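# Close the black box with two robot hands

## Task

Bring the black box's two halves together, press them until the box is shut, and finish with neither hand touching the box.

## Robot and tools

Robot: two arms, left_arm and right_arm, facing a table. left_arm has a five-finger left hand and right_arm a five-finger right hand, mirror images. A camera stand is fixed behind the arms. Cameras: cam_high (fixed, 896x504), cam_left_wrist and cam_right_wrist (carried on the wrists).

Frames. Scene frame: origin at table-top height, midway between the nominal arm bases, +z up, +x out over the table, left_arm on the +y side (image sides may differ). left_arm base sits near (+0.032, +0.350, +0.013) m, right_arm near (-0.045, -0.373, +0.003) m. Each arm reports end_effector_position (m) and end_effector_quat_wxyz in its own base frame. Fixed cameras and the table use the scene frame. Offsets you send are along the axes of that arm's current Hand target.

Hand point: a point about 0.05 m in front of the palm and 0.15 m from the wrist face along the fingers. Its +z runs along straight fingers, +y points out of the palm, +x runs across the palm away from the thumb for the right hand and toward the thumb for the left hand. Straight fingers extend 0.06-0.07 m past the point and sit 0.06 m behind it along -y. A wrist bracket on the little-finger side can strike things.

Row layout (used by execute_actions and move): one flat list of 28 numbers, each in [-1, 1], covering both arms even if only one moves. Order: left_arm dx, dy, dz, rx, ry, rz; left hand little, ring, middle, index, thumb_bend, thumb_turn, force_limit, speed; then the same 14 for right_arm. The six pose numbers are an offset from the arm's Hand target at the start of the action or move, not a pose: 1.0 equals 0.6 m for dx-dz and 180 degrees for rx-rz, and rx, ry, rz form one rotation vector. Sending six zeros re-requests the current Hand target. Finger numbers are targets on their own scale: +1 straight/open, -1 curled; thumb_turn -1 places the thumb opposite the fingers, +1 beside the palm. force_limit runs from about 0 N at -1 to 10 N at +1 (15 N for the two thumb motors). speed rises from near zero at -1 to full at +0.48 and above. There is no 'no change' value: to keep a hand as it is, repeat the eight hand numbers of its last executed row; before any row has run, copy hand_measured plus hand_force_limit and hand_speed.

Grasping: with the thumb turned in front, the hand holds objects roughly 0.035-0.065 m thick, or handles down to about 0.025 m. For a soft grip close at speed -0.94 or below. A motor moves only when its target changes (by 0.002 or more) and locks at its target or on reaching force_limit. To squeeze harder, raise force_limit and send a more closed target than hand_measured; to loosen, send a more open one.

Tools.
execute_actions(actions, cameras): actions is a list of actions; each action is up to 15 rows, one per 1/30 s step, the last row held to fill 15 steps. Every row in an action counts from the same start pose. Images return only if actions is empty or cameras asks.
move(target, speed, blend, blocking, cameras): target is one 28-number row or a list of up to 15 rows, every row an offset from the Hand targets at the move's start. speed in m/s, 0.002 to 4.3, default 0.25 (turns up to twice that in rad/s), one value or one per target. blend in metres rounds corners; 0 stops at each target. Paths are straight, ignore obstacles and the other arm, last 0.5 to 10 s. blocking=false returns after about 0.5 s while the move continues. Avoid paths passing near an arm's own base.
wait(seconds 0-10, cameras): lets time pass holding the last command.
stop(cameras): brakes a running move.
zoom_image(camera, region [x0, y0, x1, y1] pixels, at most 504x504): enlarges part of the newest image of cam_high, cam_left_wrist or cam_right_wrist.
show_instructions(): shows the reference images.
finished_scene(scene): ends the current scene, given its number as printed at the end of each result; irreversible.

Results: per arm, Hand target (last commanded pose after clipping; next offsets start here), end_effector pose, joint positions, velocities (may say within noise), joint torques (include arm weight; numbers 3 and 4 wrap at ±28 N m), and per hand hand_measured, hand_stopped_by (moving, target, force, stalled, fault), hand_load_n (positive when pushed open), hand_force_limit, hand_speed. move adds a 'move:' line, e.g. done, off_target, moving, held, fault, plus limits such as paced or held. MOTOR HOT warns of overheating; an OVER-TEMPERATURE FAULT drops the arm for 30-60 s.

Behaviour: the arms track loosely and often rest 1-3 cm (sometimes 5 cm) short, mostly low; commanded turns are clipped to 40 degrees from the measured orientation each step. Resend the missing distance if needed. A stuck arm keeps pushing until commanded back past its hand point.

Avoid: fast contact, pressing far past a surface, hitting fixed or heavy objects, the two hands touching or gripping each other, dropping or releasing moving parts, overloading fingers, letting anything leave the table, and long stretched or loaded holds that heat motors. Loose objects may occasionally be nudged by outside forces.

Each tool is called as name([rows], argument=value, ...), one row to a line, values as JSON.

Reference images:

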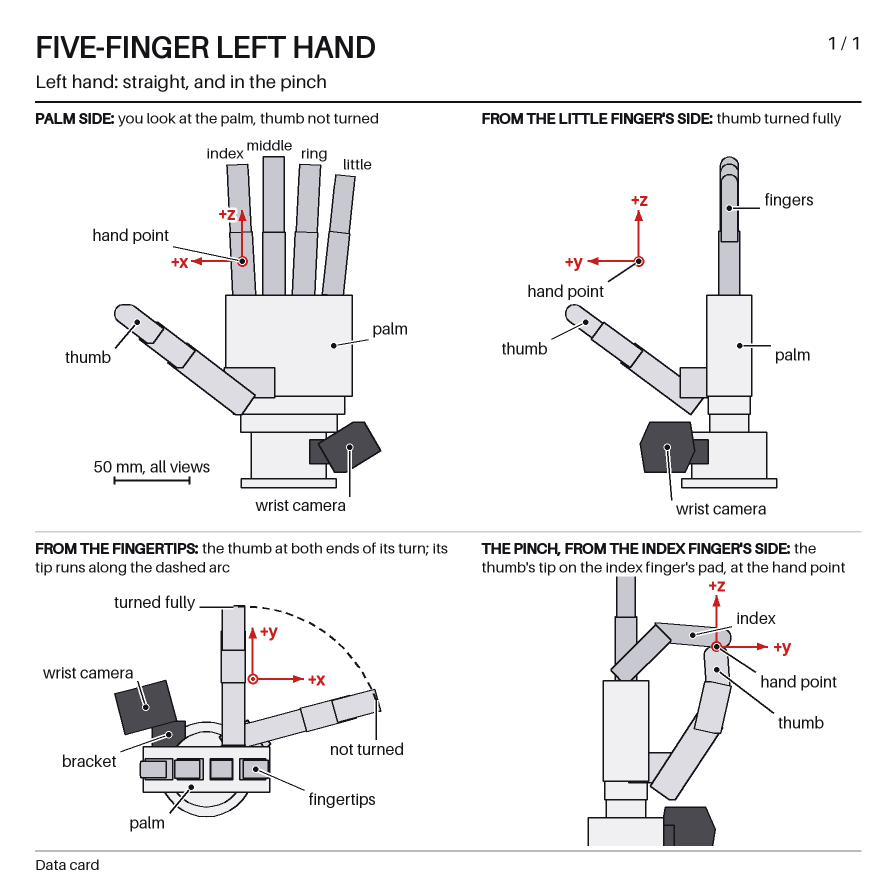

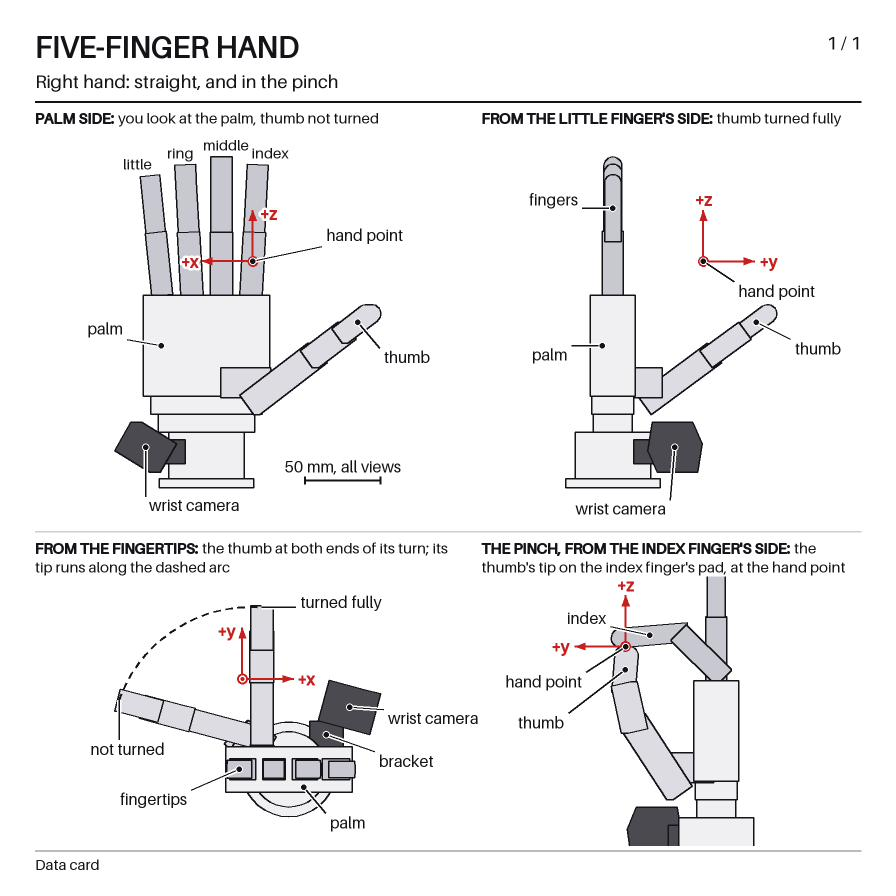

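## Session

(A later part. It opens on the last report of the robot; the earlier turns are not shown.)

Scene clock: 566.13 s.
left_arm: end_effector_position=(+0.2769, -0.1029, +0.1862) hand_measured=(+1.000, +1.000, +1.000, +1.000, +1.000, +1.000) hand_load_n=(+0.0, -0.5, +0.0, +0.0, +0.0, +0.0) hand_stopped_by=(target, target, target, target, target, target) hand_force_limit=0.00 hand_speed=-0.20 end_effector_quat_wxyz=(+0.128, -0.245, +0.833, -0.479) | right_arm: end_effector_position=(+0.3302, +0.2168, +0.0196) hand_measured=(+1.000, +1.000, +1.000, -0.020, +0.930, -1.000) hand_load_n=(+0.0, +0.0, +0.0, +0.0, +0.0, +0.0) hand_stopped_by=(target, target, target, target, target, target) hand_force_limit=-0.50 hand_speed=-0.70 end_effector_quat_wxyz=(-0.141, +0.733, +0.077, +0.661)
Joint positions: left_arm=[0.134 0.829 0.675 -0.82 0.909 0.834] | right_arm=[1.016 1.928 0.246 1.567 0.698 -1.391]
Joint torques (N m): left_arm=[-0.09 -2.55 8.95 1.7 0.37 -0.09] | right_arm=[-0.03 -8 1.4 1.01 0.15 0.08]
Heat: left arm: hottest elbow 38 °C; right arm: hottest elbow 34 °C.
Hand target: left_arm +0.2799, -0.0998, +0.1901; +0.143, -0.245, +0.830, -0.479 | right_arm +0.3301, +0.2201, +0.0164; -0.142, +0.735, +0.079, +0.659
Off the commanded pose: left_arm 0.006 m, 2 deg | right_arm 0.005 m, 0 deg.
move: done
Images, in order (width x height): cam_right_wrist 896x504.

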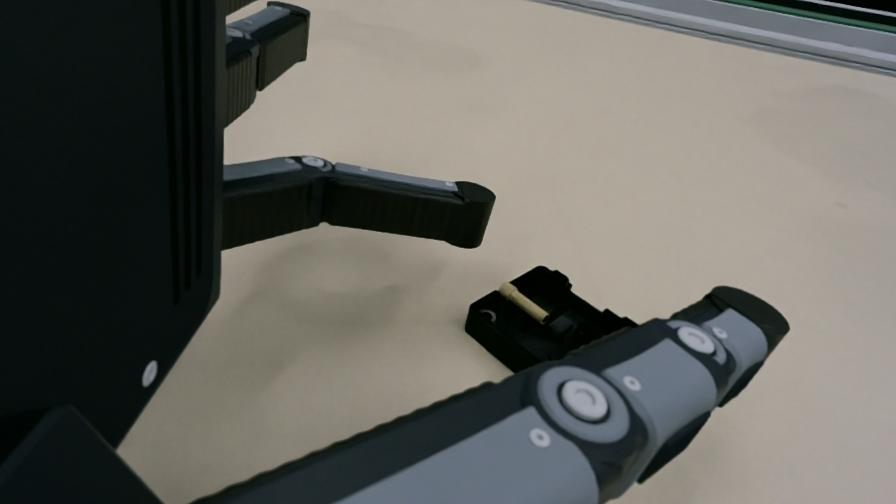

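wait(seconds=0, cameras=["cam_high", "cam_left_wrist"])

zoom_image(camera="cam_left_wrist", region=[520, 180, 620, 280])

zoom_image(camera="cam_high", region=[460, 170, 560, 270])

wait(seconds=0, cameras=["cam_right_wrist"])

zoom_image(camera="cam_right_wrist", region=[440, 240, 680, 400])

Scene clock: 574.97 s.
left_arm: end_effector_position=(+0.2769, -0.1029, +0.1862) hand_measured=(+1.000, +1.000, +1.000, +1.000, +1.000, +1.000) hand_load_n=(+0.0, +0.0, +0.0, +0.0, +0.0, +0.0) hand_stopped_by=(target, target, target, target, target, target) hand_force_limit=0.00 hand_speed=-0.20 end_effector_quat_wxyz=(+0.128, -0.245, +0.833, -0.479) | right_arm: end_effector_position=(+0.3302, +0.2168, +0.0196) hand_measured=(+1.000, +1.000, +1.000, -0.020, +0.930, -1.000) hand_load_n=(+0.0, +0.0, +0.0, +0.0, +0.0, +0.5) hand_stopped_by=(target, target, target, target, target, target) hand_force_limit=-0.50 hand_speed=-0.70 end_effector_quat_wxyz=(-0.141, +0.733, +0.077, +0.661)
Joint positions: left_arm=[0.134 0.829 0.675 -0.82 0.909 0.834] | right_arm=[1.016 1.928 0.246 1.567 0.698 -1.391]
Joint torques (N m): left_arm=[-0.38 -3.08 8.87 1.76 0.39 -0.05] | right_arm=[-0.15 -8.12 1.44 1.11 0.13 0.1]
Heat: left arm: hottest elbow 38 °C; right arm: hottest elbow 34 °C.
Hand target: left_arm +0.2799, -0.0998, +0.1901; +0.143, -0.245, +0.830, -0.479 | right_arm +0.3301, +0.2201, +0.0164; -0.142, +0.735, +0.079, +0.659
Off the commanded pose: left_arm 0.006 m, 2 deg | right_arm 0.005 m, 0 deg.
Images, in order (width x height): cam_high 896x504, cam_left_wrist 896x504.

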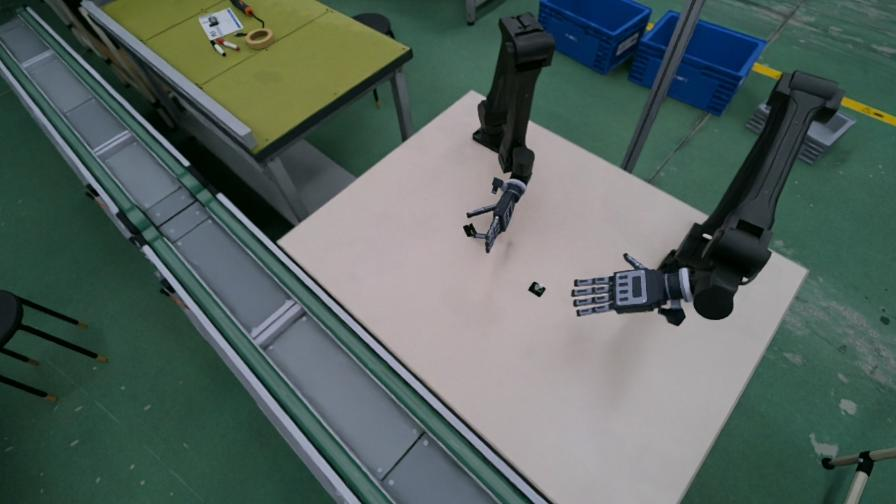

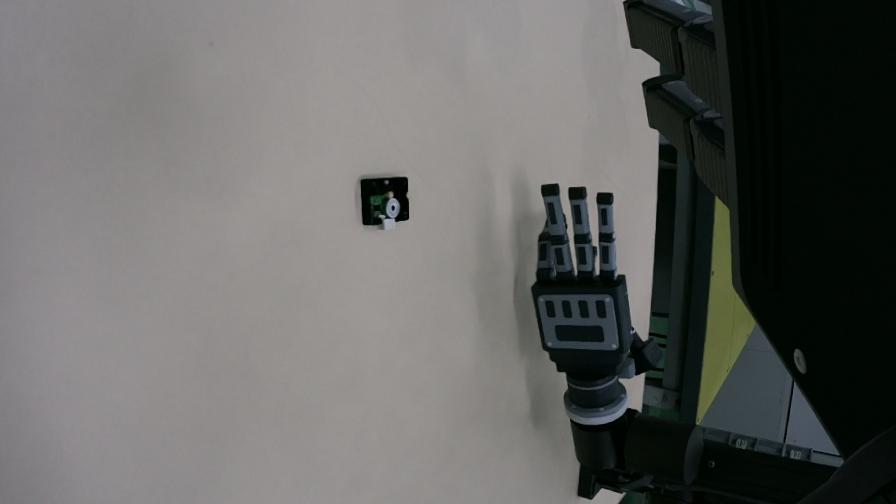

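Scaled by 5.040 from the camera's 896x504 image, which has a finer 1280x720 frame.

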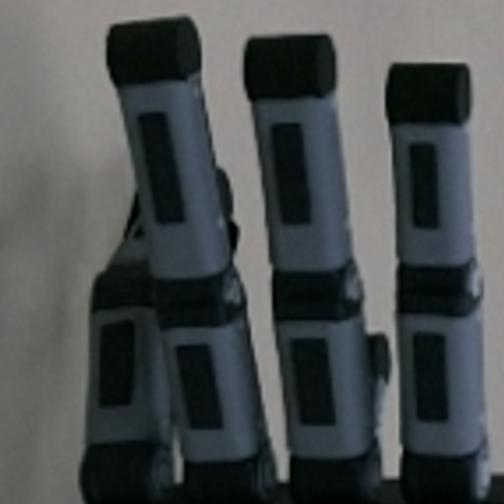

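Scaled by 5.040 from the camera's 896x504 image, which has a finer 1280x720 frame.

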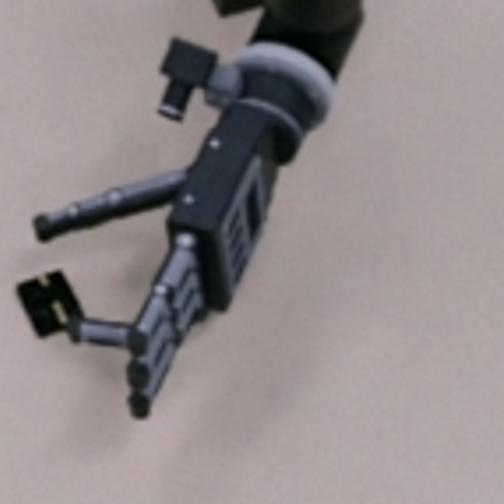

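Scene clock: 574.97 s.
left_arm: end_effector_position=(+0.2769, -0.1029, +0.1862) hand_measured=(+1.000, +1.000, +1.000, +1.000, +1.000, +1.000) hand_load_n=(+0.0, +0.0, +0.0, +0.0, +0.0, +0.0) hand_stopped_by=(target, target, target, target, target, target) hand_force_limit=0.00 hand_speed=-0.20 end_effector_quat_wxyz=(+0.128, -0.245, +0.833, -0.479) | right_arm: end_effector_position=(+0.3302, +0.2168, +0.0196) hand_measured=(+1.000, +1.000, +1.000, -0.020, +0.930, -1.000) hand_load_n=(+0.0, +0.0, +0.0, +0.0, +0.0, +0.5) hand_stopped_by=(target, target, target, target, target, target) hand_force_limit=-0.50 hand_speed=-0.70 end_effector_quat_wxyz=(-0.141, +0.733, +0.077, +0.661)
Joint positions: left_arm=[0.134 0.829 0.675 -0.82 0.909 0.834] | right_arm=[1.016 1.928 0.246 1.567 0.698 -1.391]
Joint torques (N m): left_arm=[-0.38 -3.08 8.87 1.76 0.39 -0.05] | right_arm=[-0.15 -8.12 1.44 1.11 0.13 0.1]
Heat: left arm: hottest elbow 38 °C; right arm: hottest elbow 34 °C.
Hand target: left_arm +0.2799, -0.0998, +0.1901; +0.143, -0.245, +0.830, -0.479 | right_arm +0.3301, +0.2201, +0.0164; -0.142, +0.735, +0.079, +0.659
Off the commanded pose: left_arm 0.006 m, 2 deg | right_arm 0.005 m, 0 deg.
Images, in order (width x height): cam_right_wrist 896x504.

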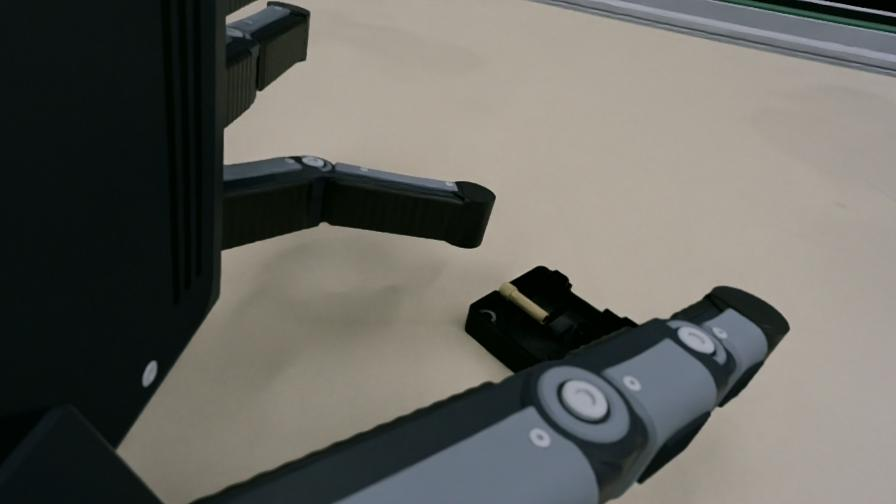

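Scaled by 2.100 from the camera's 896x504 image, which has a finer 1280x720 frame.

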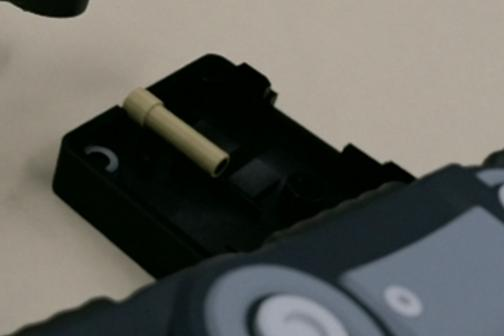

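move([
  [0,0,0,0,0,0,1,1,1,1,1,1,0,-0.2,0.099,-0.0103,-0.0093,0,0,0,1,1,1,-0.02,0.93,-1,-0.5,-0.7],
  [0,0,0,0,0,0,1,1,1,1,1,1,0,-0.2,0.15,-0.0156,-0.014,0,-0.3048,0.3385,1,1,1,-0.12,0.95,-1,-0.5,-0.7],
], speed=[0.12, 0.35], blend=[0.02, 0], cameras=["cam_right_wrist", "cam_left_wrist"])

zoom_image(camera="cam_right_wrist", region=[560, 150, 896, 400])

Scene clock: 621.13 s.
left_arm: end_effector_position=(+0.2769, -0.1029, +0.1862) hand_measured=(+1.000, +1.000, +1.000, +1.000, +1.000, +1.000) hand_load_n=(+0.0, +0.0, +0.0, +0.0, +0.0, +0.0) hand_stopped_by=(target, target, target, target, target, target) hand_force_limit=0.00 hand_speed=-0.20 end_effector_quat_wxyz=(+0.128, -0.245, +0.833, -0.479) | right_arm: end_effector_position=(+0.3126, +0.2132, +0.0894) hand_measured=(+1.000, +1.000, +1.000, -0.120, +0.950, -1.000) hand_load_n=(+0.0, +0.0, +0.0, -0.5, +0.0, +0.0) hand_stopped_by=(target, target, target, target, target, target) hand_force_limit=-0.50 hand_speed=-0.70 end_effector_quat_wxyz=(-0.385, +0.887, -0.234, +0.099)
Joint positions: left_arm=[0.134 0.829 0.675 -0.82 0.909 0.834] | right_arm=[0.364 1.145 0.654 -0.396 -0.487 -0.515]
Joint torques (N m): left_arm=[0.09 -3.02 8.98 1.8 0.37 -0.08] | right_arm=[-1.49 -5.13 11.67 0.4 -0.4 0.2]
Heat: left arm: hottest elbow 37 °C; right arm: hottest elbow 34 °C.
Hand target: left_arm +0.2799, -0.0998, +0.1901; +0.143, -0.245, +0.830, -0.479 | right_arm +0.3300, +0.2199, +0.1073; -0.394, +0.882, -0.236, +0.105
Off the commanded pose: left_arm 0.006 m, 2 deg | right_arm 0.026 m, 1 deg.
move: off_target (right_arm); target 2's new numbers were sent with right_arm's hand 0.026 m and 1 deg from that target
Images, in order (width x height): cam_left_wrist 896x504, cam_right_wrist 896x504.

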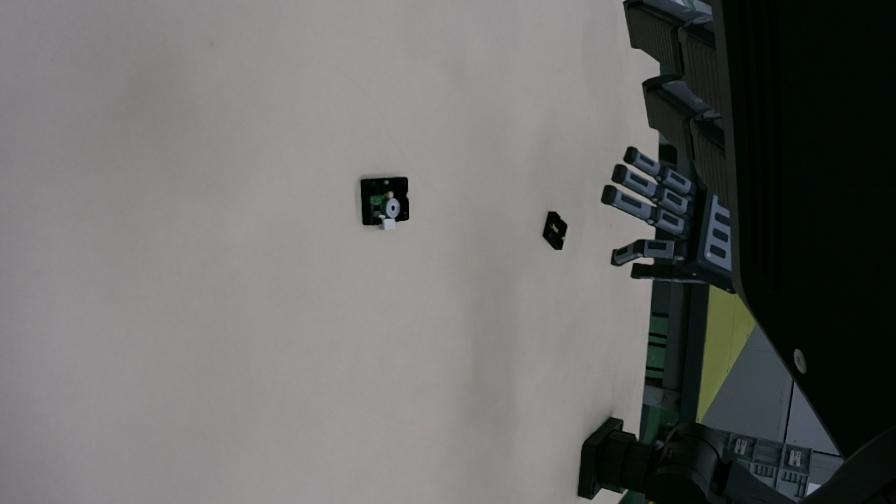

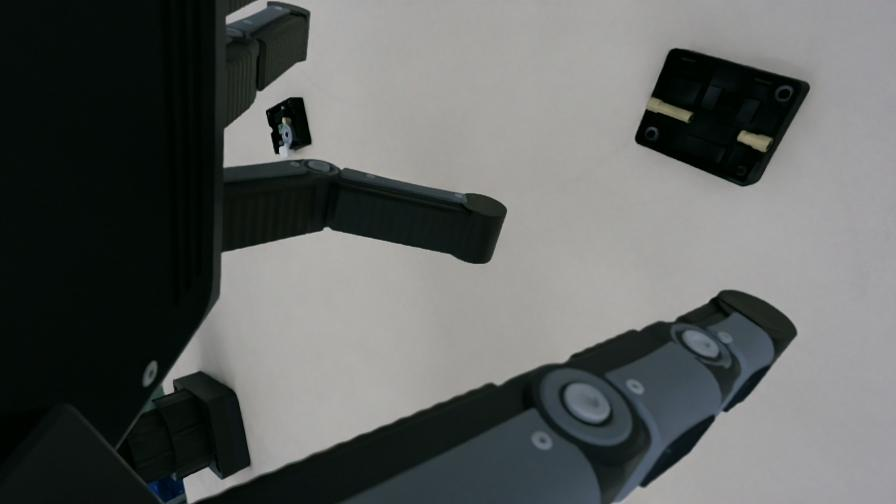

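Scaled by 1.500 from the camera's 896x504 image, which has a finer 1280x720 frame.

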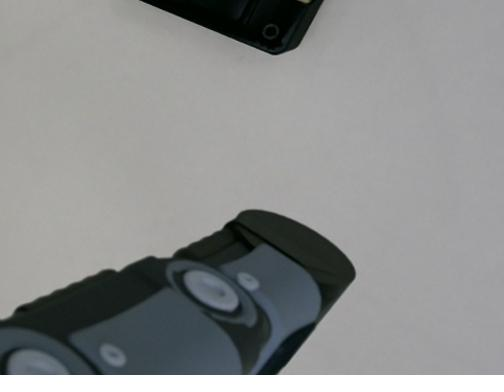

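wait(seconds=0.1, cameras=["cam_right_wrist", "cam_high"])

Scene clock: 665.00 s.
left_arm: end_effector_position=(+0.2769, -0.1029, +0.1862) hand_measured=(+1.000, +1.000, +1.000, +1.000, +1.000, +1.000) hand_load_n=(+0.0, -0.5, +0.0, +0.0, +0.0, +0.0) hand_stopped_by=(target, target, target, target, target, target) hand_force_limit=0.00 hand_speed=-0.20 end_effector_quat_wxyz=(+0.128, -0.245, +0.833, -0.479) | right_arm: end_effector_position=(+0.3126, +0.2132, +0.0894) hand_measured=(+1.000, +1.000, +1.000, -0.120, +0.950, -1.000) hand_load_n=(+0.0, +0.0, +0.0, +0.0, +0.0, +0.0) hand_stopped_by=(target, target, target, target, target, target) hand_force_limit=-0.50 hand_speed=-0.70 end_effector_quat_wxyz=(-0.385, +0.887, -0.234, +0.099)
Joint positions: left_arm=[0.134 0.829 0.675 -0.82 0.909 0.834] | right_arm=[0.364 1.145 0.654 -0.396 -0.487 -0.515]
Joint torques (N m): left_arm=[-0.03 -2.9 8.87 1.72 0.37 -0.07] | right_arm=[-1.79 -5.01 11.58 0.42 -0.4 0.24]
Heat: left arm: hottest elbow 37 °C; right arm: hottest elbow 46 °C.
Hand target: left_arm +0.2799, -0.0998, +0.1901; +0.143, -0.245, +0.830, -0.479 | right_arm +0.3300, +0.2199, +0.1073; -0.394, +0.882, -0.236, +0.105
Off the commanded pose: left_arm 0.006 m, 2 deg | right_arm 0.026 m, 1 deg.
wait: 0.10 s; at rest from the start
Images, in order (width x height): cam_high 896x504, cam_right_wrist 896x504.

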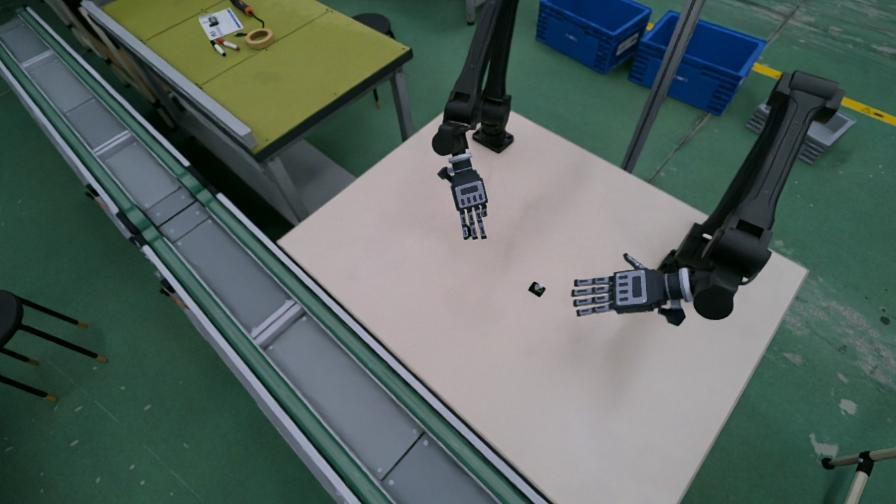

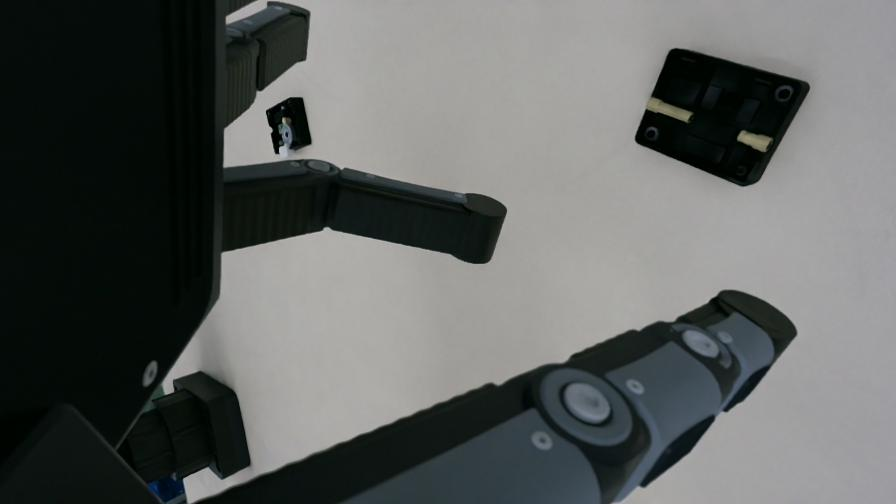

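zoom_image(camera="cam_right_wrist", region=[600, 20, 840, 220])

Scaled by 2.100 from the camera's 896x504 image, which has a finer 1280x720 frame.

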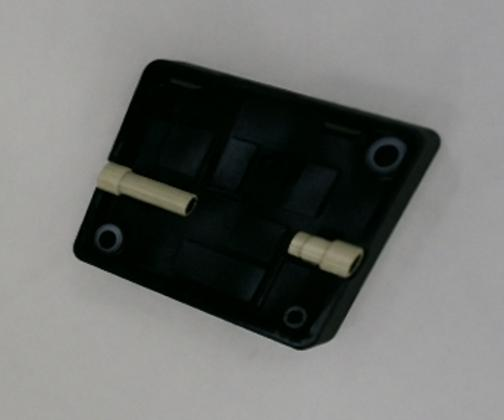

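move(target=[0,0,0,0,0,0,1,1,1,1,1,1,0,-0.2,0.0475,0.0277,0.0489,0,0.0248,0.0223,1,1,1,-0.12,0.95,-1,-0.5,-0.7], speed=0.1, cameras=["cam_right_wrist"])

Scene clock: 724.43 s.
left_arm: end_effector_position=(+0.2769, -0.1029, +0.1862) hand_measured=(+1.000, +1.000, +1.000, +1.000, +1.000, +1.000) hand_load_n=(+0.0, +0.0, +0.0, +0.0, +0.0, +0.0) hand_stopped_by=(target, target, target, target, target, target) hand_force_limit=0.00 hand_speed=-0.20 end_effector_quat_wxyz=(+0.128, -0.245, +0.833, -0.479) | right_arm: end_effector_position=(+0.3415, +0.2095, +0.0645) hand_measured=(+1.000, +1.000, +1.000, -0.120, +0.950, -1.000) hand_load_n=(+0.0, +0.0, +0.0, +0.0, +0.0, +0.0) hand_stopped_by=(target, target, target, target, target, target) hand_force_limit=-0.50 hand_speed=-0.70 end_effector_quat_wxyz=(-0.378, +0.875, -0.280, +0.112)
Joint positions: left_arm=[0.134 0.829 0.675 -0.82 0.909 0.834] | right_arm=[0.338 1.246 0.654 -0.276 -0.444 -0.448]
Joint torques (N m): left_arm=[-0.26 -2.9 8.98 1.81 0.37 -0.04] | right_arm=[-1.73 -6.12 9.85 1.59 -0.01 0.18]
Heat: left arm: hottest elbow 37 °C; right arm: hottest elbow 50 °C.
Hand target: left_arm +0.2799, -0.0998, +0.1901; +0.143, -0.245, +0.830, -0.479 | right_arm +0.3602, +0.2149, +0.0754; -0.388, +0.868, -0.282, +0.126
Off the commanded pose: left_arm 0.006 m, 2 deg | right_arm 0.022 m, 2 deg.
move: off_target (right_arm)
Images, in order (width x height): cam_right_wrist 896x504.

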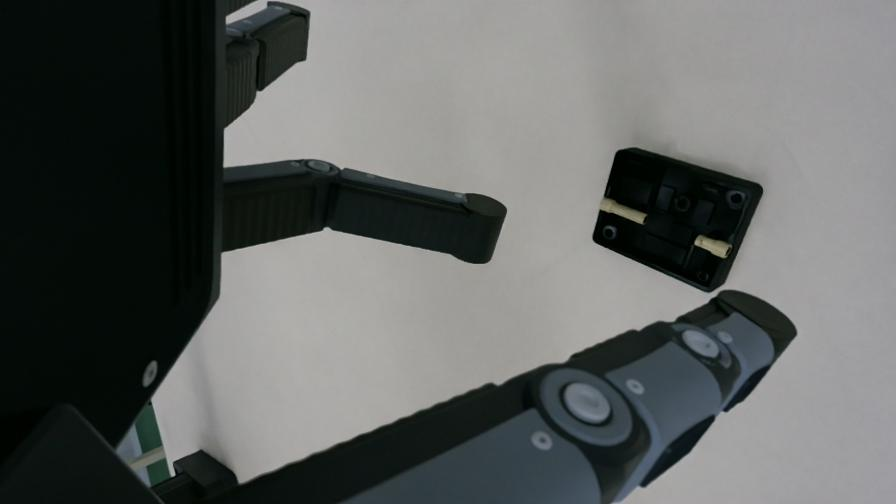

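zoom_image(camera="cam_right_wrist", region=[570, 120, 790, 320])

Scaled by 2.291 from the camera's 896x504 image, which has a finer 1280x720 frame.

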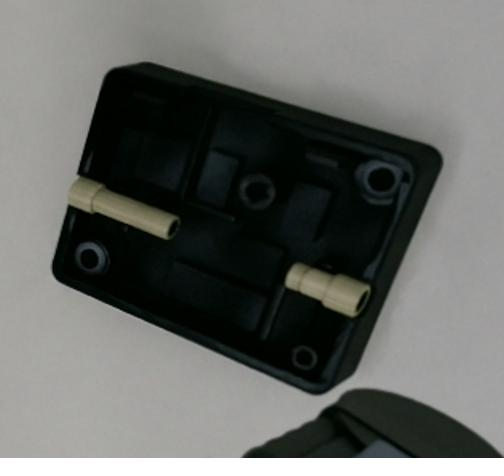

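move(target=[0,0,0,0,0,0,1,1,1,1,1,1,0,-0.2,0.008,0.0707,0.052,0,0,0,1,1,1,-0.12,0.95,-1,-0.5,-0.7], speed=0.08, cameras=["cam_right_wrist"])

Scene clock: 754.13 s.
left_arm: end_effector_position=(+0.2769, -0.1029, +0.1862) hand_measured=(+1.000, +1.000, +1.000, +1.000, +1.000, +1.000) hand_load_n=(+0.0, +0.0, +0.0, +0.0, +0.0, +0.0) hand_stopped_by=(target, target, target, target, target, target) hand_force_limit=0.00 hand_speed=-0.20 end_effector_quat_wxyz=(+0.128, -0.245, +0.833, -0.479) | right_arm: end_effector_position=(+0.3528, +0.2107, +0.0235) hand_measured=(+1.000, +1.000, +1.000, -0.120, +0.950, -1.000) hand_load_n=(+0.0, +0.0, +0.0, +0.0, +0.0, +0.0) hand_stopped_by=(target, target, target, target, target, target) hand_force_limit=-0.50 hand_speed=-0.70 end_effector_quat_wxyz=(-0.384, +0.872, -0.280, +0.120)
Joint positions: left_arm=[0.134 0.829 0.675 -0.82 0.909 0.834] | right_arm=[0.33 1.36 0.61 -0.098 -0.447 -0.448]
Joint torques (N m): left_arm=[0.21 -2.67 8.99 1.77 0.38 -0.07] | right_arm=[-1.85 -6.95 7.27 1.63 -0.37 0.08]
Heat: left arm: hottest elbow 37 °C; right arm: hottest elbow 47 °C.
Hand target: left_arm +0.2799, -0.0998, +0.1901; +0.143, -0.245, +0.830, -0.479 | right_arm +0.3610, +0.2079, +0.0229; -0.388, +0.869, -0.282, +0.126
Off the commanded pose: left_arm 0.006 m, 2 deg | right_arm 0.009 m, 1 deg.
move: done
Images, in order (width x height): cam_right_wrist 896x504.

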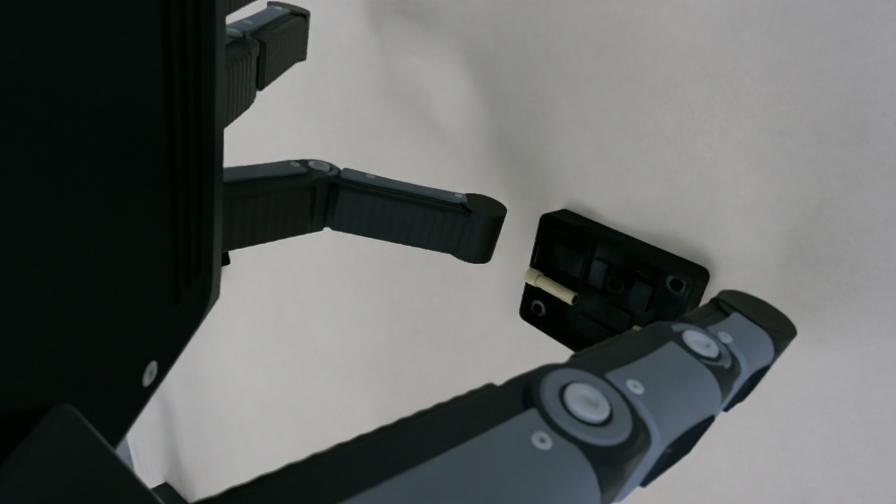

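move(target=[0,0,0,0,0,0,1,1,1,1,1,1,0,-0.2,-0.0033,0.0172,0.0133,0,0,0,1,1,1,-0.12,0.95,-1,-0.5,-0.7], speed=0.05, cameras=["cam_right_wrist"])

Scene clock: 775.80 s.
left_arm: end_effector_position=(+0.2769, -0.1029, +0.1862) hand_measured=(+1.000, +1.000, +1.000, +1.000, +1.000, +1.000) hand_load_n=(+0.0, +0.0, +0.0, +0.0, +0.0, +0.0) hand_stopped_by=(target, target, target, target, target, target) hand_force_limit=0.00 hand_speed=-0.20 end_effector_quat_wxyz=(+0.128, -0.245, +0.833, -0.479) | right_arm: end_effector_position=(+0.3521, +0.2106, +0.0121) hand_measured=(+1.000, +1.000, +1.000, -0.120, +0.950, -1.000) hand_load_n=(+0.0, +0.0, -0.5, +0.0, +0.0, +0.0) hand_stopped_by=(target, target, target, target, target, target) hand_force_limit=-0.50 hand_speed=-0.70 end_effector_quat_wxyz=(-0.385, +0.871, -0.279, +0.122)
Joint positions: left_arm=[0.134 0.829 0.675 -0.82 0.909 0.834] | right_arm=[0.33 1.386 0.592 -0.049 -0.447 -0.448]
Joint torques (N m): left_arm=[-0.21 -3.02 8.85 1.81 0.37 -0.08] | right_arm=[-1.55 -7.18 6.8 1.7 -0.27 0.07]
Heat: left arm: hottest elbow 37 °C; right arm: hottest elbow 44 °C.
Hand target: left_arm +0.2799, -0.0998, +0.1901; +0.143, -0.245, +0.830, -0.479 | right_arm +0.3588, +0.2083, +0.0099; -0.387, +0.869, -0.282, +0.126
Off the commanded pose: left_arm 0.006 m, 2 deg | right_arm 0.007 m, 1 deg.
move: done
Images, in order (width x height): cam_right_wrist 896x504.

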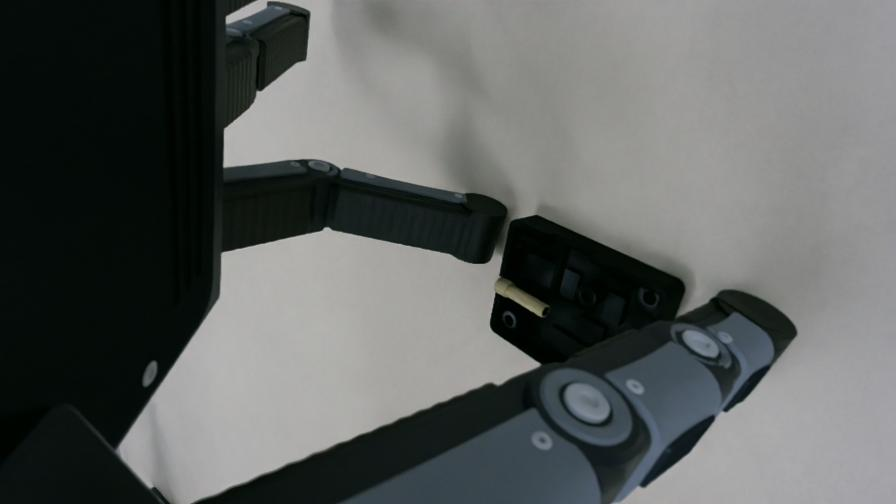

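move(target=[0,0,0,0,0,0,1,1,1,1,1,1,0,-0.2,0,0,0,0,0,0,1,1,1,-0.12,0.75,-1,-0.75,-0.85], speed=0.05, cameras=["cam_right_wrist"])

move(target=[0,0,0,0,0,0,1,1,1,1,1,1,0,-0.2,0,0,0,0,0,0,1,1,1,-0.3,0.65,-1,-0.5,-0.85], speed=0.05, cameras=["cam_right_wrist"])

Scene clock: 781.87 s.
left_arm: end_effector_position=(+0.2769, -0.1029, +0.1862) hand_measured=(+1.000, +1.000, +1.000, +1.000, +1.000, +1.000) hand_load_n=(+0.0, +0.0, +0.0, +0.0, +0.0, +0.0) hand_stopped_by=(target, target, target, target, target, target) hand_force_limit=0.00 hand_speed=-0.20 end_effector_quat_wxyz=(+0.128, -0.245, +0.833, -0.479) | right_arm: end_effector_position=(+0.3521, +0.2106, +0.0121) hand_measured=(+1.000, +1.000, +1.000, -0.120, +0.766, -1.000) hand_load_n=(+0.0, +0.0, +0.0, +1.5, +2.5, +0.0) hand_stopped_by=(target, target, target, target, force, target) hand_force_limit=-0.75 hand_speed=-0.85 end_effector_quat_wxyz=(-0.385, +0.871, -0.279, +0.122)
Joint positions: left_arm=[0.134 0.829 0.675 -0.82 0.909 0.834] | right_arm=[0.33 1.386 0.592 -0.049 -0.447 -0.448]
Joint torques (N m): left_arm=[-0.26 -3.31 8.94 1.74 0.36 -0.11] | right_arm=[-1.79 -7.12 6.86 1.62 -0.27 0.08]
Heat: left arm: hottest elbow 37 °C; right arm: hottest elbow 43 °C.
Hand target: left_arm +0.2799, -0.0998, +0.1901; +0.143, -0.245, +0.830, -0.479 | right_arm +0.3588, +0.2083, +0.0099; -0.387, +0.869, -0.282, +0.126
Off the commanded pose: left_arm 0.006 m, 2 deg | right_arm 0.007 m, 1 deg.
move: done
Images, in order (width x height): cam_right_wrist 896x504.

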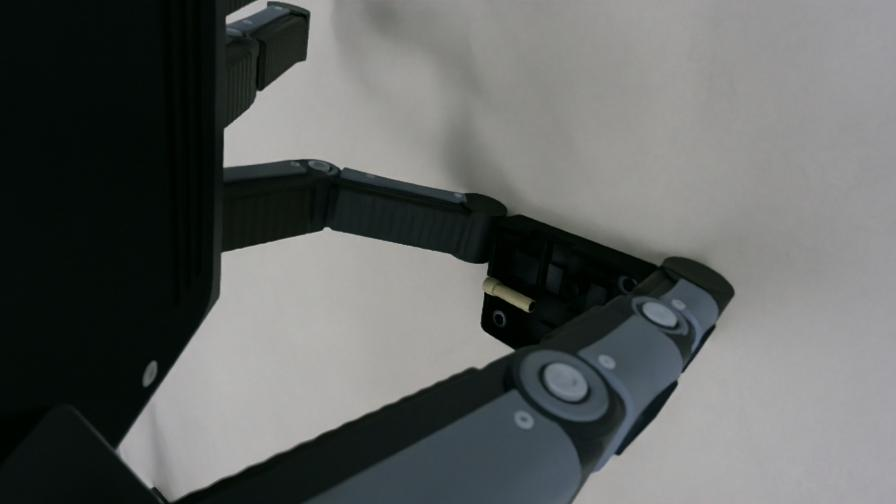

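Scene clock: 782.67 s.
left_arm: end_effector_position=(+0.2769, -0.1029, +0.1862) hand_measured=(+1.000, +1.000, +1.000, +1.000, +1.000, +1.000) hand_load_n=(+0.0, +0.0, +0.0, +0.0, +0.0, +0.0) hand_stopped_by=(target, target, target, target, target, target) hand_force_limit=0.00 hand_speed=-0.20 end_effector_quat_wxyz=(+0.128, -0.245, +0.833, -0.479) | right_arm: end_effector_position=(+0.3521, +0.2106, +0.0121) hand_measured=(+1.000, +1.000, +1.000, -0.132, +0.762, -1.000) hand_load_n=(+0.0, +0.0, +0.0, +4.0, +5.5, -0.5) hand_stopped_by=(target, target, target, force, force, target) hand_force_limit=-0.50 hand_speed=-0.85 end_effector_quat_wxyz=(-0.385, +0.871, -0.279, +0.122)
Joint positions: left_arm=[0.134 0.829 0.675 -0.82 0.909 0.834] | right_arm=[0.33 1.386 0.592 -0.049 -0.447 -0.448]
Joint torques (N m): left_arm=[-0.21 -3.14 8.99 1.72 0.38 -0.09] | right_arm=[-1.32 -6.89 6.91 1.74 -0.27 0.06]
Heat: left arm: hottest elbow 37 °C; right arm: hottest elbow 43 °C.
Hand target: left_arm +0.2799, -0.0998, +0.1901; +0.143, -0.245, +0.830, -0.479 | right_arm +0.3588, +0.2083, +0.0099; -0.387, +0.869, -0.282, +0.126
Off the commanded pose: left_arm 0.006 m, 2 deg | right_arm 0.007 m, 1 deg.
move: done
Images, in order (width x height): cam_right_wrist 896x504.

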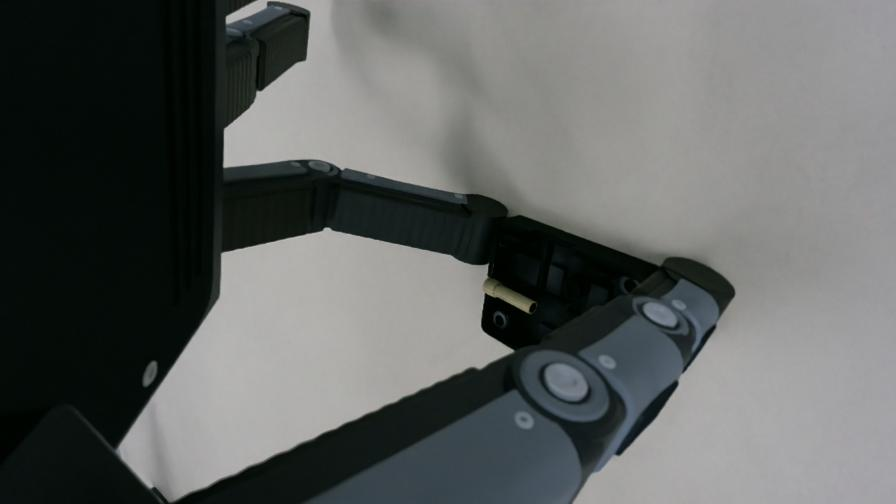

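move([
  [0,0,0,0,0,0,1,1,1,1,1,1,0,-0.2,0,-0.0867,-0.0781,0,0,0,1,1,1,-0.3,0.65,-1,-0.5,-0.85],
  [0,0,0,0,0,0,1,1,1,1,1,1,0,-0.2,0.0417,-0.1892,-0.014,0,0,0,1,1,1,-0.3,0.65,-1,-0.5,-0.85],
], speed=0.1, blend=[0.02,0], cameras=["cam_right_wrist"])

Scene clock: 851.87 s.
left_arm: end_effector_position=(+0.2769, -0.1029, +0.1862) hand_measured=(+1.000, +1.000, +1.000, +1.000, +1.000, +1.000) hand_load_n=(+0.0, -0.5, +0.0, +0.0, +0.0, +0.0) hand_stopped_by=(target, target, target, target, target, target) hand_force_limit=0.00 hand_speed=-0.20 end_effector_quat_wxyz=(+0.128, -0.245, +0.833, -0.479) | right_arm: end_effector_position=(+0.4032, +0.2416, +0.0863) hand_measured=(+1.000, +1.000, +1.000, -0.132, +0.762, -1.000) hand_load_n=(+0.0, +0.0, +0.0, +4.0, +5.5, -0.5) hand_stopped_by=(target, target, target, force, force, target) hand_force_limit=-0.50 hand_speed=-0.85 end_effector_quat_wxyz=(-0.382, +0.872, -0.281, +0.120)
Joint positions: left_arm=[0.134 0.829 0.675 -0.82 0.909 0.834] | right_arm=[0.364 1.388 0.843 -0.296 -0.422 -0.421]
Joint torques (N m): left_arm=[-0.15 -2.73 8.91 1.84 0.38 -0.05] | right_arm=[-0.26 -8.41 11.45 0.44 0.03 0.21]
Heat: left arm: hottest elbow 37 °C; right arm: hottest elbow 40 °C.
Hand target: left_arm +0.2799, -0.0998, +0.1901; +0.143, -0.245, +0.830, -0.479 | right_arm +0.4200, +0.2499, +0.1001; -0.388, +0.868, -0.282, +0.126
Off the commanded pose: left_arm 0.006 m, 2 deg | right_arm 0.023 m, 1 deg.
move: off_target (right_arm)
Images, in order (width x height): cam_right_wrist 896x504.

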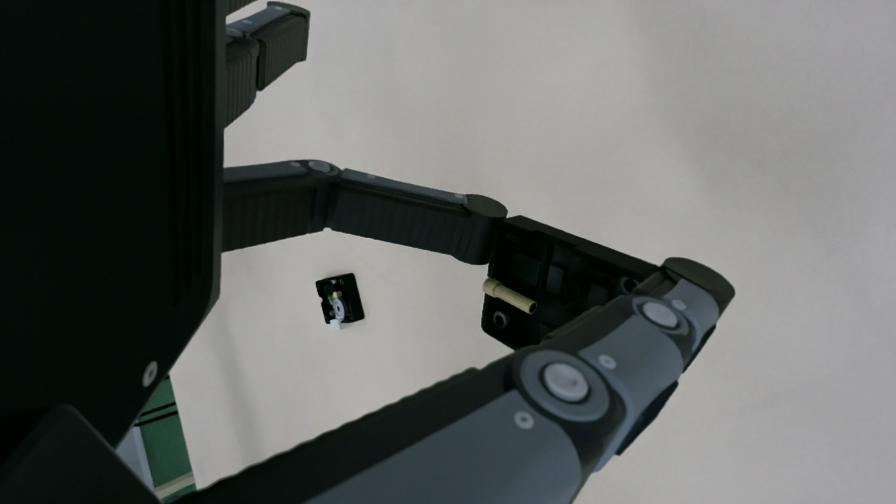

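move(target=[0,0,0,0,0,0,1,1,1,1,1,1,0,-0.2,0,-0.012,-0.011,0.0754,0.2373,-0.3933,1,1,1,-0.3,0.65,-1,-0.5,-0.85], speed=0.2, cameras=["cam_right_wrist","cam_high"])

Scene clock: 860.70 s.
left_arm: end_effector_position=(+0.2769, -0.1029, +0.1862) hand_measured=(+1.000, +1.000, +1.000, +1.000, +1.000, +1.000) hand_load_n=(-0.5, +0.0, +0.0, +0.0, +0.0, +0.0) hand_stopped_by=(target, target, target, target, target, target) hand_force_limit=0.00 hand_speed=-0.20 end_effector_quat_wxyz=(+0.128, -0.245, +0.833, -0.479) | right_arm: end_effector_position=(+0.4190, +0.2467, +0.1094) hand_measured=(+1.000, +1.000, +1.000, -0.132, +0.762, -1.000) hand_load_n=(+0.0, +0.0, +0.0, +4.0, +6.0, +0.0) hand_stopped_by=(target, target, target, force, force, target) hand_force_limit=-0.50 hand_speed=-0.85 end_effector_quat_wxyz=(-0.217, +0.726, +0.156, +0.634)
Joint positions: left_arm=[0.134 0.829 0.675 -0.82 0.909 0.834] | right_arm=[0.715 1.473 0.378 0.991 0.173 -1.435]
Joint torques (N m): left_arm=[0.21 -3.14 8.98 1.76 0.38 -0.06] | right_arm=[-0.26 -6.36 5.44 2.32 0.14 -0.14]
Heat: left arm: hottest elbow 37 °C; right arm: hottest elbow 40 °C.
Hand target: left_arm +0.2799, -0.0998, +0.1901; +0.143, -0.245, +0.830, -0.479 | right_arm +0.4199, +0.2499, +0.1098; -0.215, +0.721, +0.162, +0.639
Off the commanded pose: left_arm 0.006 m, 2 deg | right_arm 0.003 m, 1 deg.
move: done
Images, in order (width x height): cam_high 896x504, cam_right_wrist 896x504.

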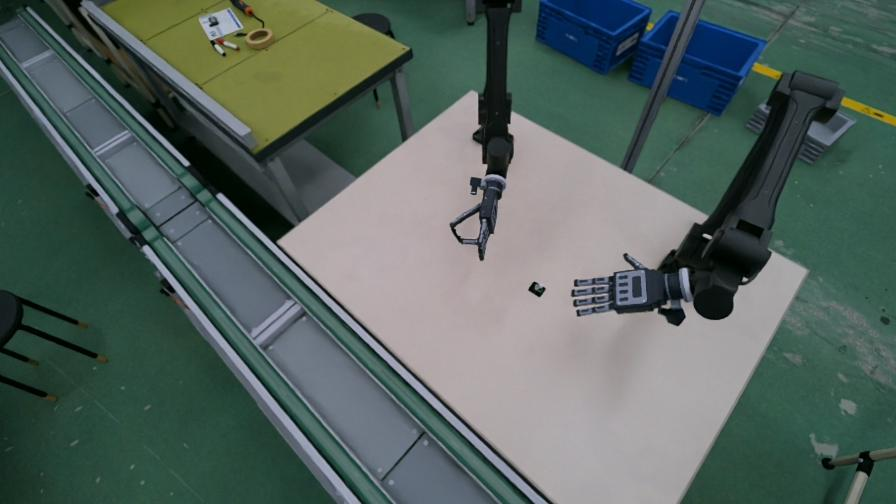

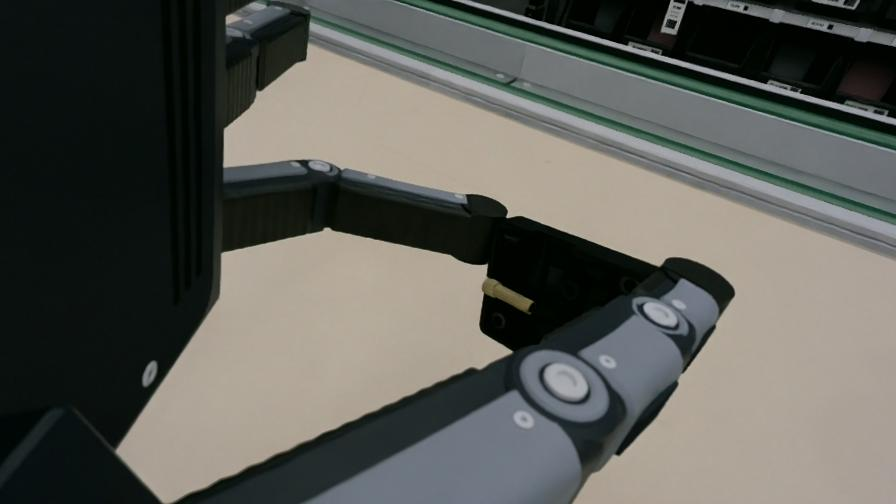

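move(target=[0,0,0,0,0,0,1,1,1,1,1,1,0,-0.2,-0.1353,0.0141,0.0127,0,0,0,1,1,1,-0.3,0.65,-1,-0.5,-0.85], speed=0.1, cameras=["cam_right_wrist","cam_left_wrist"])

Scene clock: 880.97 s.
left_arm: end_effector_position=(+0.2769, -0.1029, +0.1862) hand_measured=(+1.000, +1.000, +1.000, +1.000, +1.000, +1.000) hand_load_n=(+0.0, +0.0, +0.0, +0.0, +0.0, +0.0) hand_stopped_by=(target, target, target, target, target, target) hand_force_limit=0.00 hand_speed=-0.20 end_effector_quat_wxyz=(+0.128, -0.245, +0.833, -0.479) | right_arm: end_effector_position=(+0.4153, +0.2435, +0.0242) hand_measured=(+1.000, +1.000, +1.000, -0.132, +0.762, -1.000) hand_load_n=(+0.0, +0.5, +0.0, +4.5, +6.0, +0.0) hand_stopped_by=(target, target, target, force, force, target) hand_force_limit=-0.50 hand_speed=-0.85 end_effector_quat_wxyz=(-0.214, +0.730, +0.158, +0.630)
Joint positions: left_arm=[0.134 0.829 0.675 -0.82 0.909 0.834] | right_arm=[0.715 1.863 0.365 1.382 0.173 -1.436]
Joint torques (N m): left_arm=[0.09 -3.02 8.92 1.66 0.37 -0.06] | right_arm=[-0.03 -8.53 3.6 2.19 0.16 -0.09]
Heat: left arm: hottest elbow 37 °C; right arm: hottest elbow 38 °C.
Hand target: left_arm +0.2799, -0.0998, +0.1901; +0.143, -0.245, +0.830, -0.479 | right_arm +0.4200, +0.2500, +0.0279; -0.215, +0.721, +0.162, +0.639
Off the commanded pose: left_arm 0.006 m, 2 deg | right_arm 0.009 m, 1 deg.
move: done
Images, in order (width x height): cam_left_wrist 896x504, cam_right_wrist 896x504.

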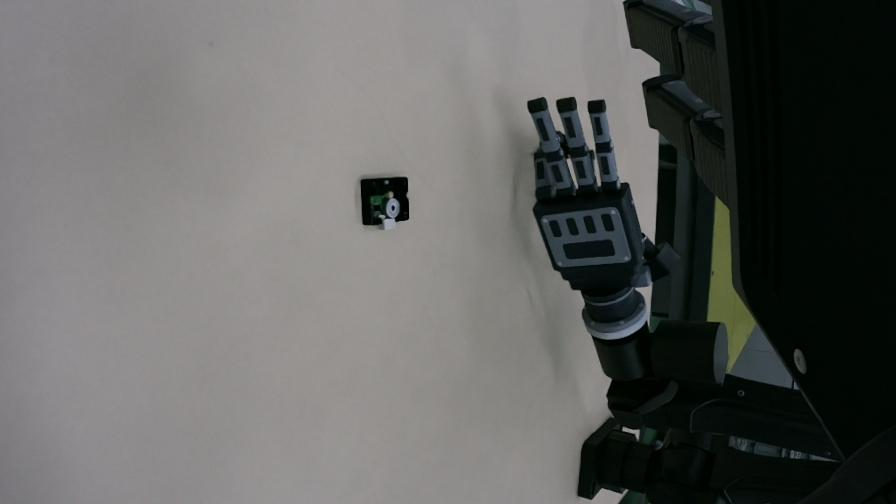

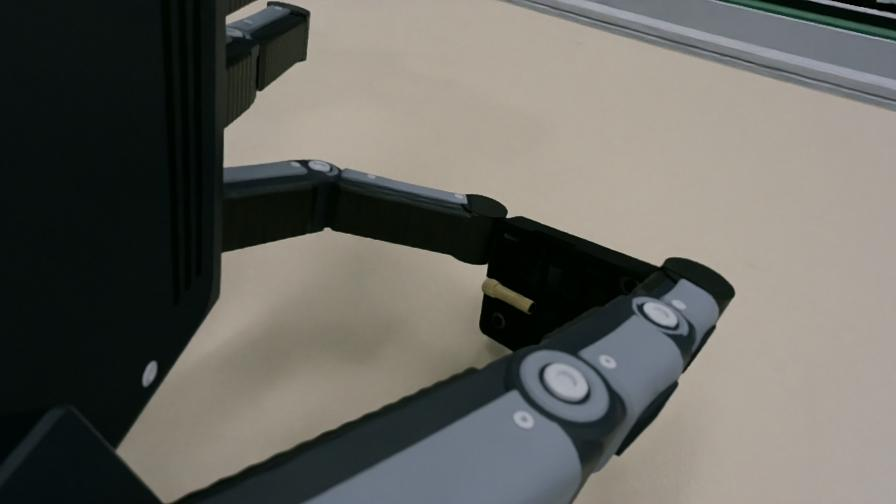

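move(target=[0,0,0,0,0,0,1,1,1,1,1,1,0,-0.2,-0.0149,0.0015,0.0014,0,0,0,1,1,1,-0.3,0.65,-1,-0.5,-0.85], speed=0.05, cameras=["cam_right_wrist"])

Scene clock: 897.80 s.
left_arm: end_effector_position=(+0.2769, -0.1029, +0.1862) hand_measured=(+1.000, +1.000, +1.000, +1.000, +1.000, +1.000) hand_load_n=(+0.0, -0.5, +0.0, +0.0, +0.0, -0.5) hand_stopped_by=(target, target, target, target, target, target) hand_force_limit=0.00 hand_speed=-0.20 end_effector_quat_wxyz=(+0.128, -0.245, +0.833, -0.479) | right_arm: end_effector_position=(+0.4162, +0.2439, +0.0197) hand_measured=(+1.000, +1.000, +1.000, -0.132, +0.762, -1.000) hand_load_n=(-0.5, +0.0, +0.0, +4.0, +6.0, -0.5) hand_stopped_by=(target, target, target, force, force, target) hand_force_limit=-0.50 hand_speed=-0.85 end_effector_quat_wxyz=(-0.214, +0.726, +0.159, +0.634)
Joint positions: left_arm=[0.134 0.829 0.675 -0.82 0.909 0.834] | right_arm=[0.715 1.901 0.369 1.427 0.173 -1.442]
Joint torques (N m): left_arm=[-0.26 -3.31 8.96 1.73 0.37 -0.05] | right_arm=[0.03 -8.64 3.44 2 0.15 -0.04]
Heat: left arm: hottest elbow 37 °C; right arm: hottest elbow 37 °C.
Hand target: left_arm +0.2799, -0.0998, +0.1901; +0.143, -0.245, +0.830, -0.479 | right_arm +0.4199, +0.2500, +0.0188; -0.215, +0.721, +0.162, +0.639
Off the commanded pose: left_arm 0.006 m, 2 deg | right_arm 0.007 m, 1 deg.
move: done
Images, in order (width x height): cam_right_wrist 896x504.

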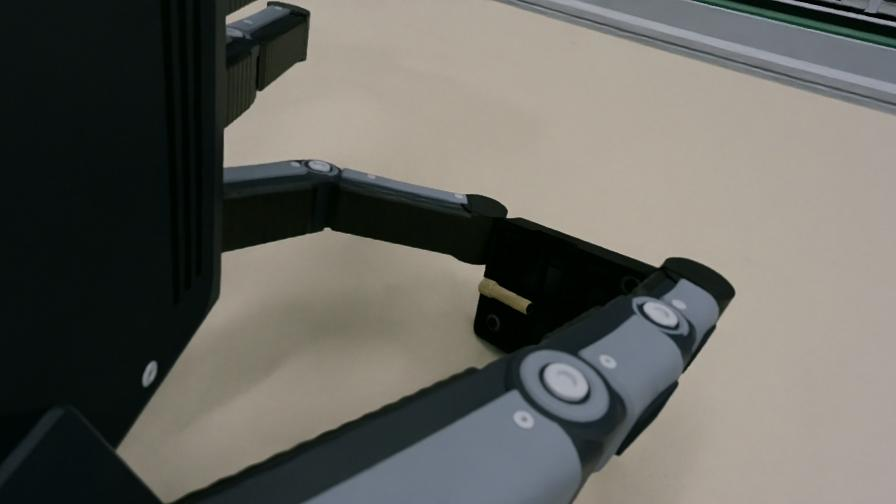

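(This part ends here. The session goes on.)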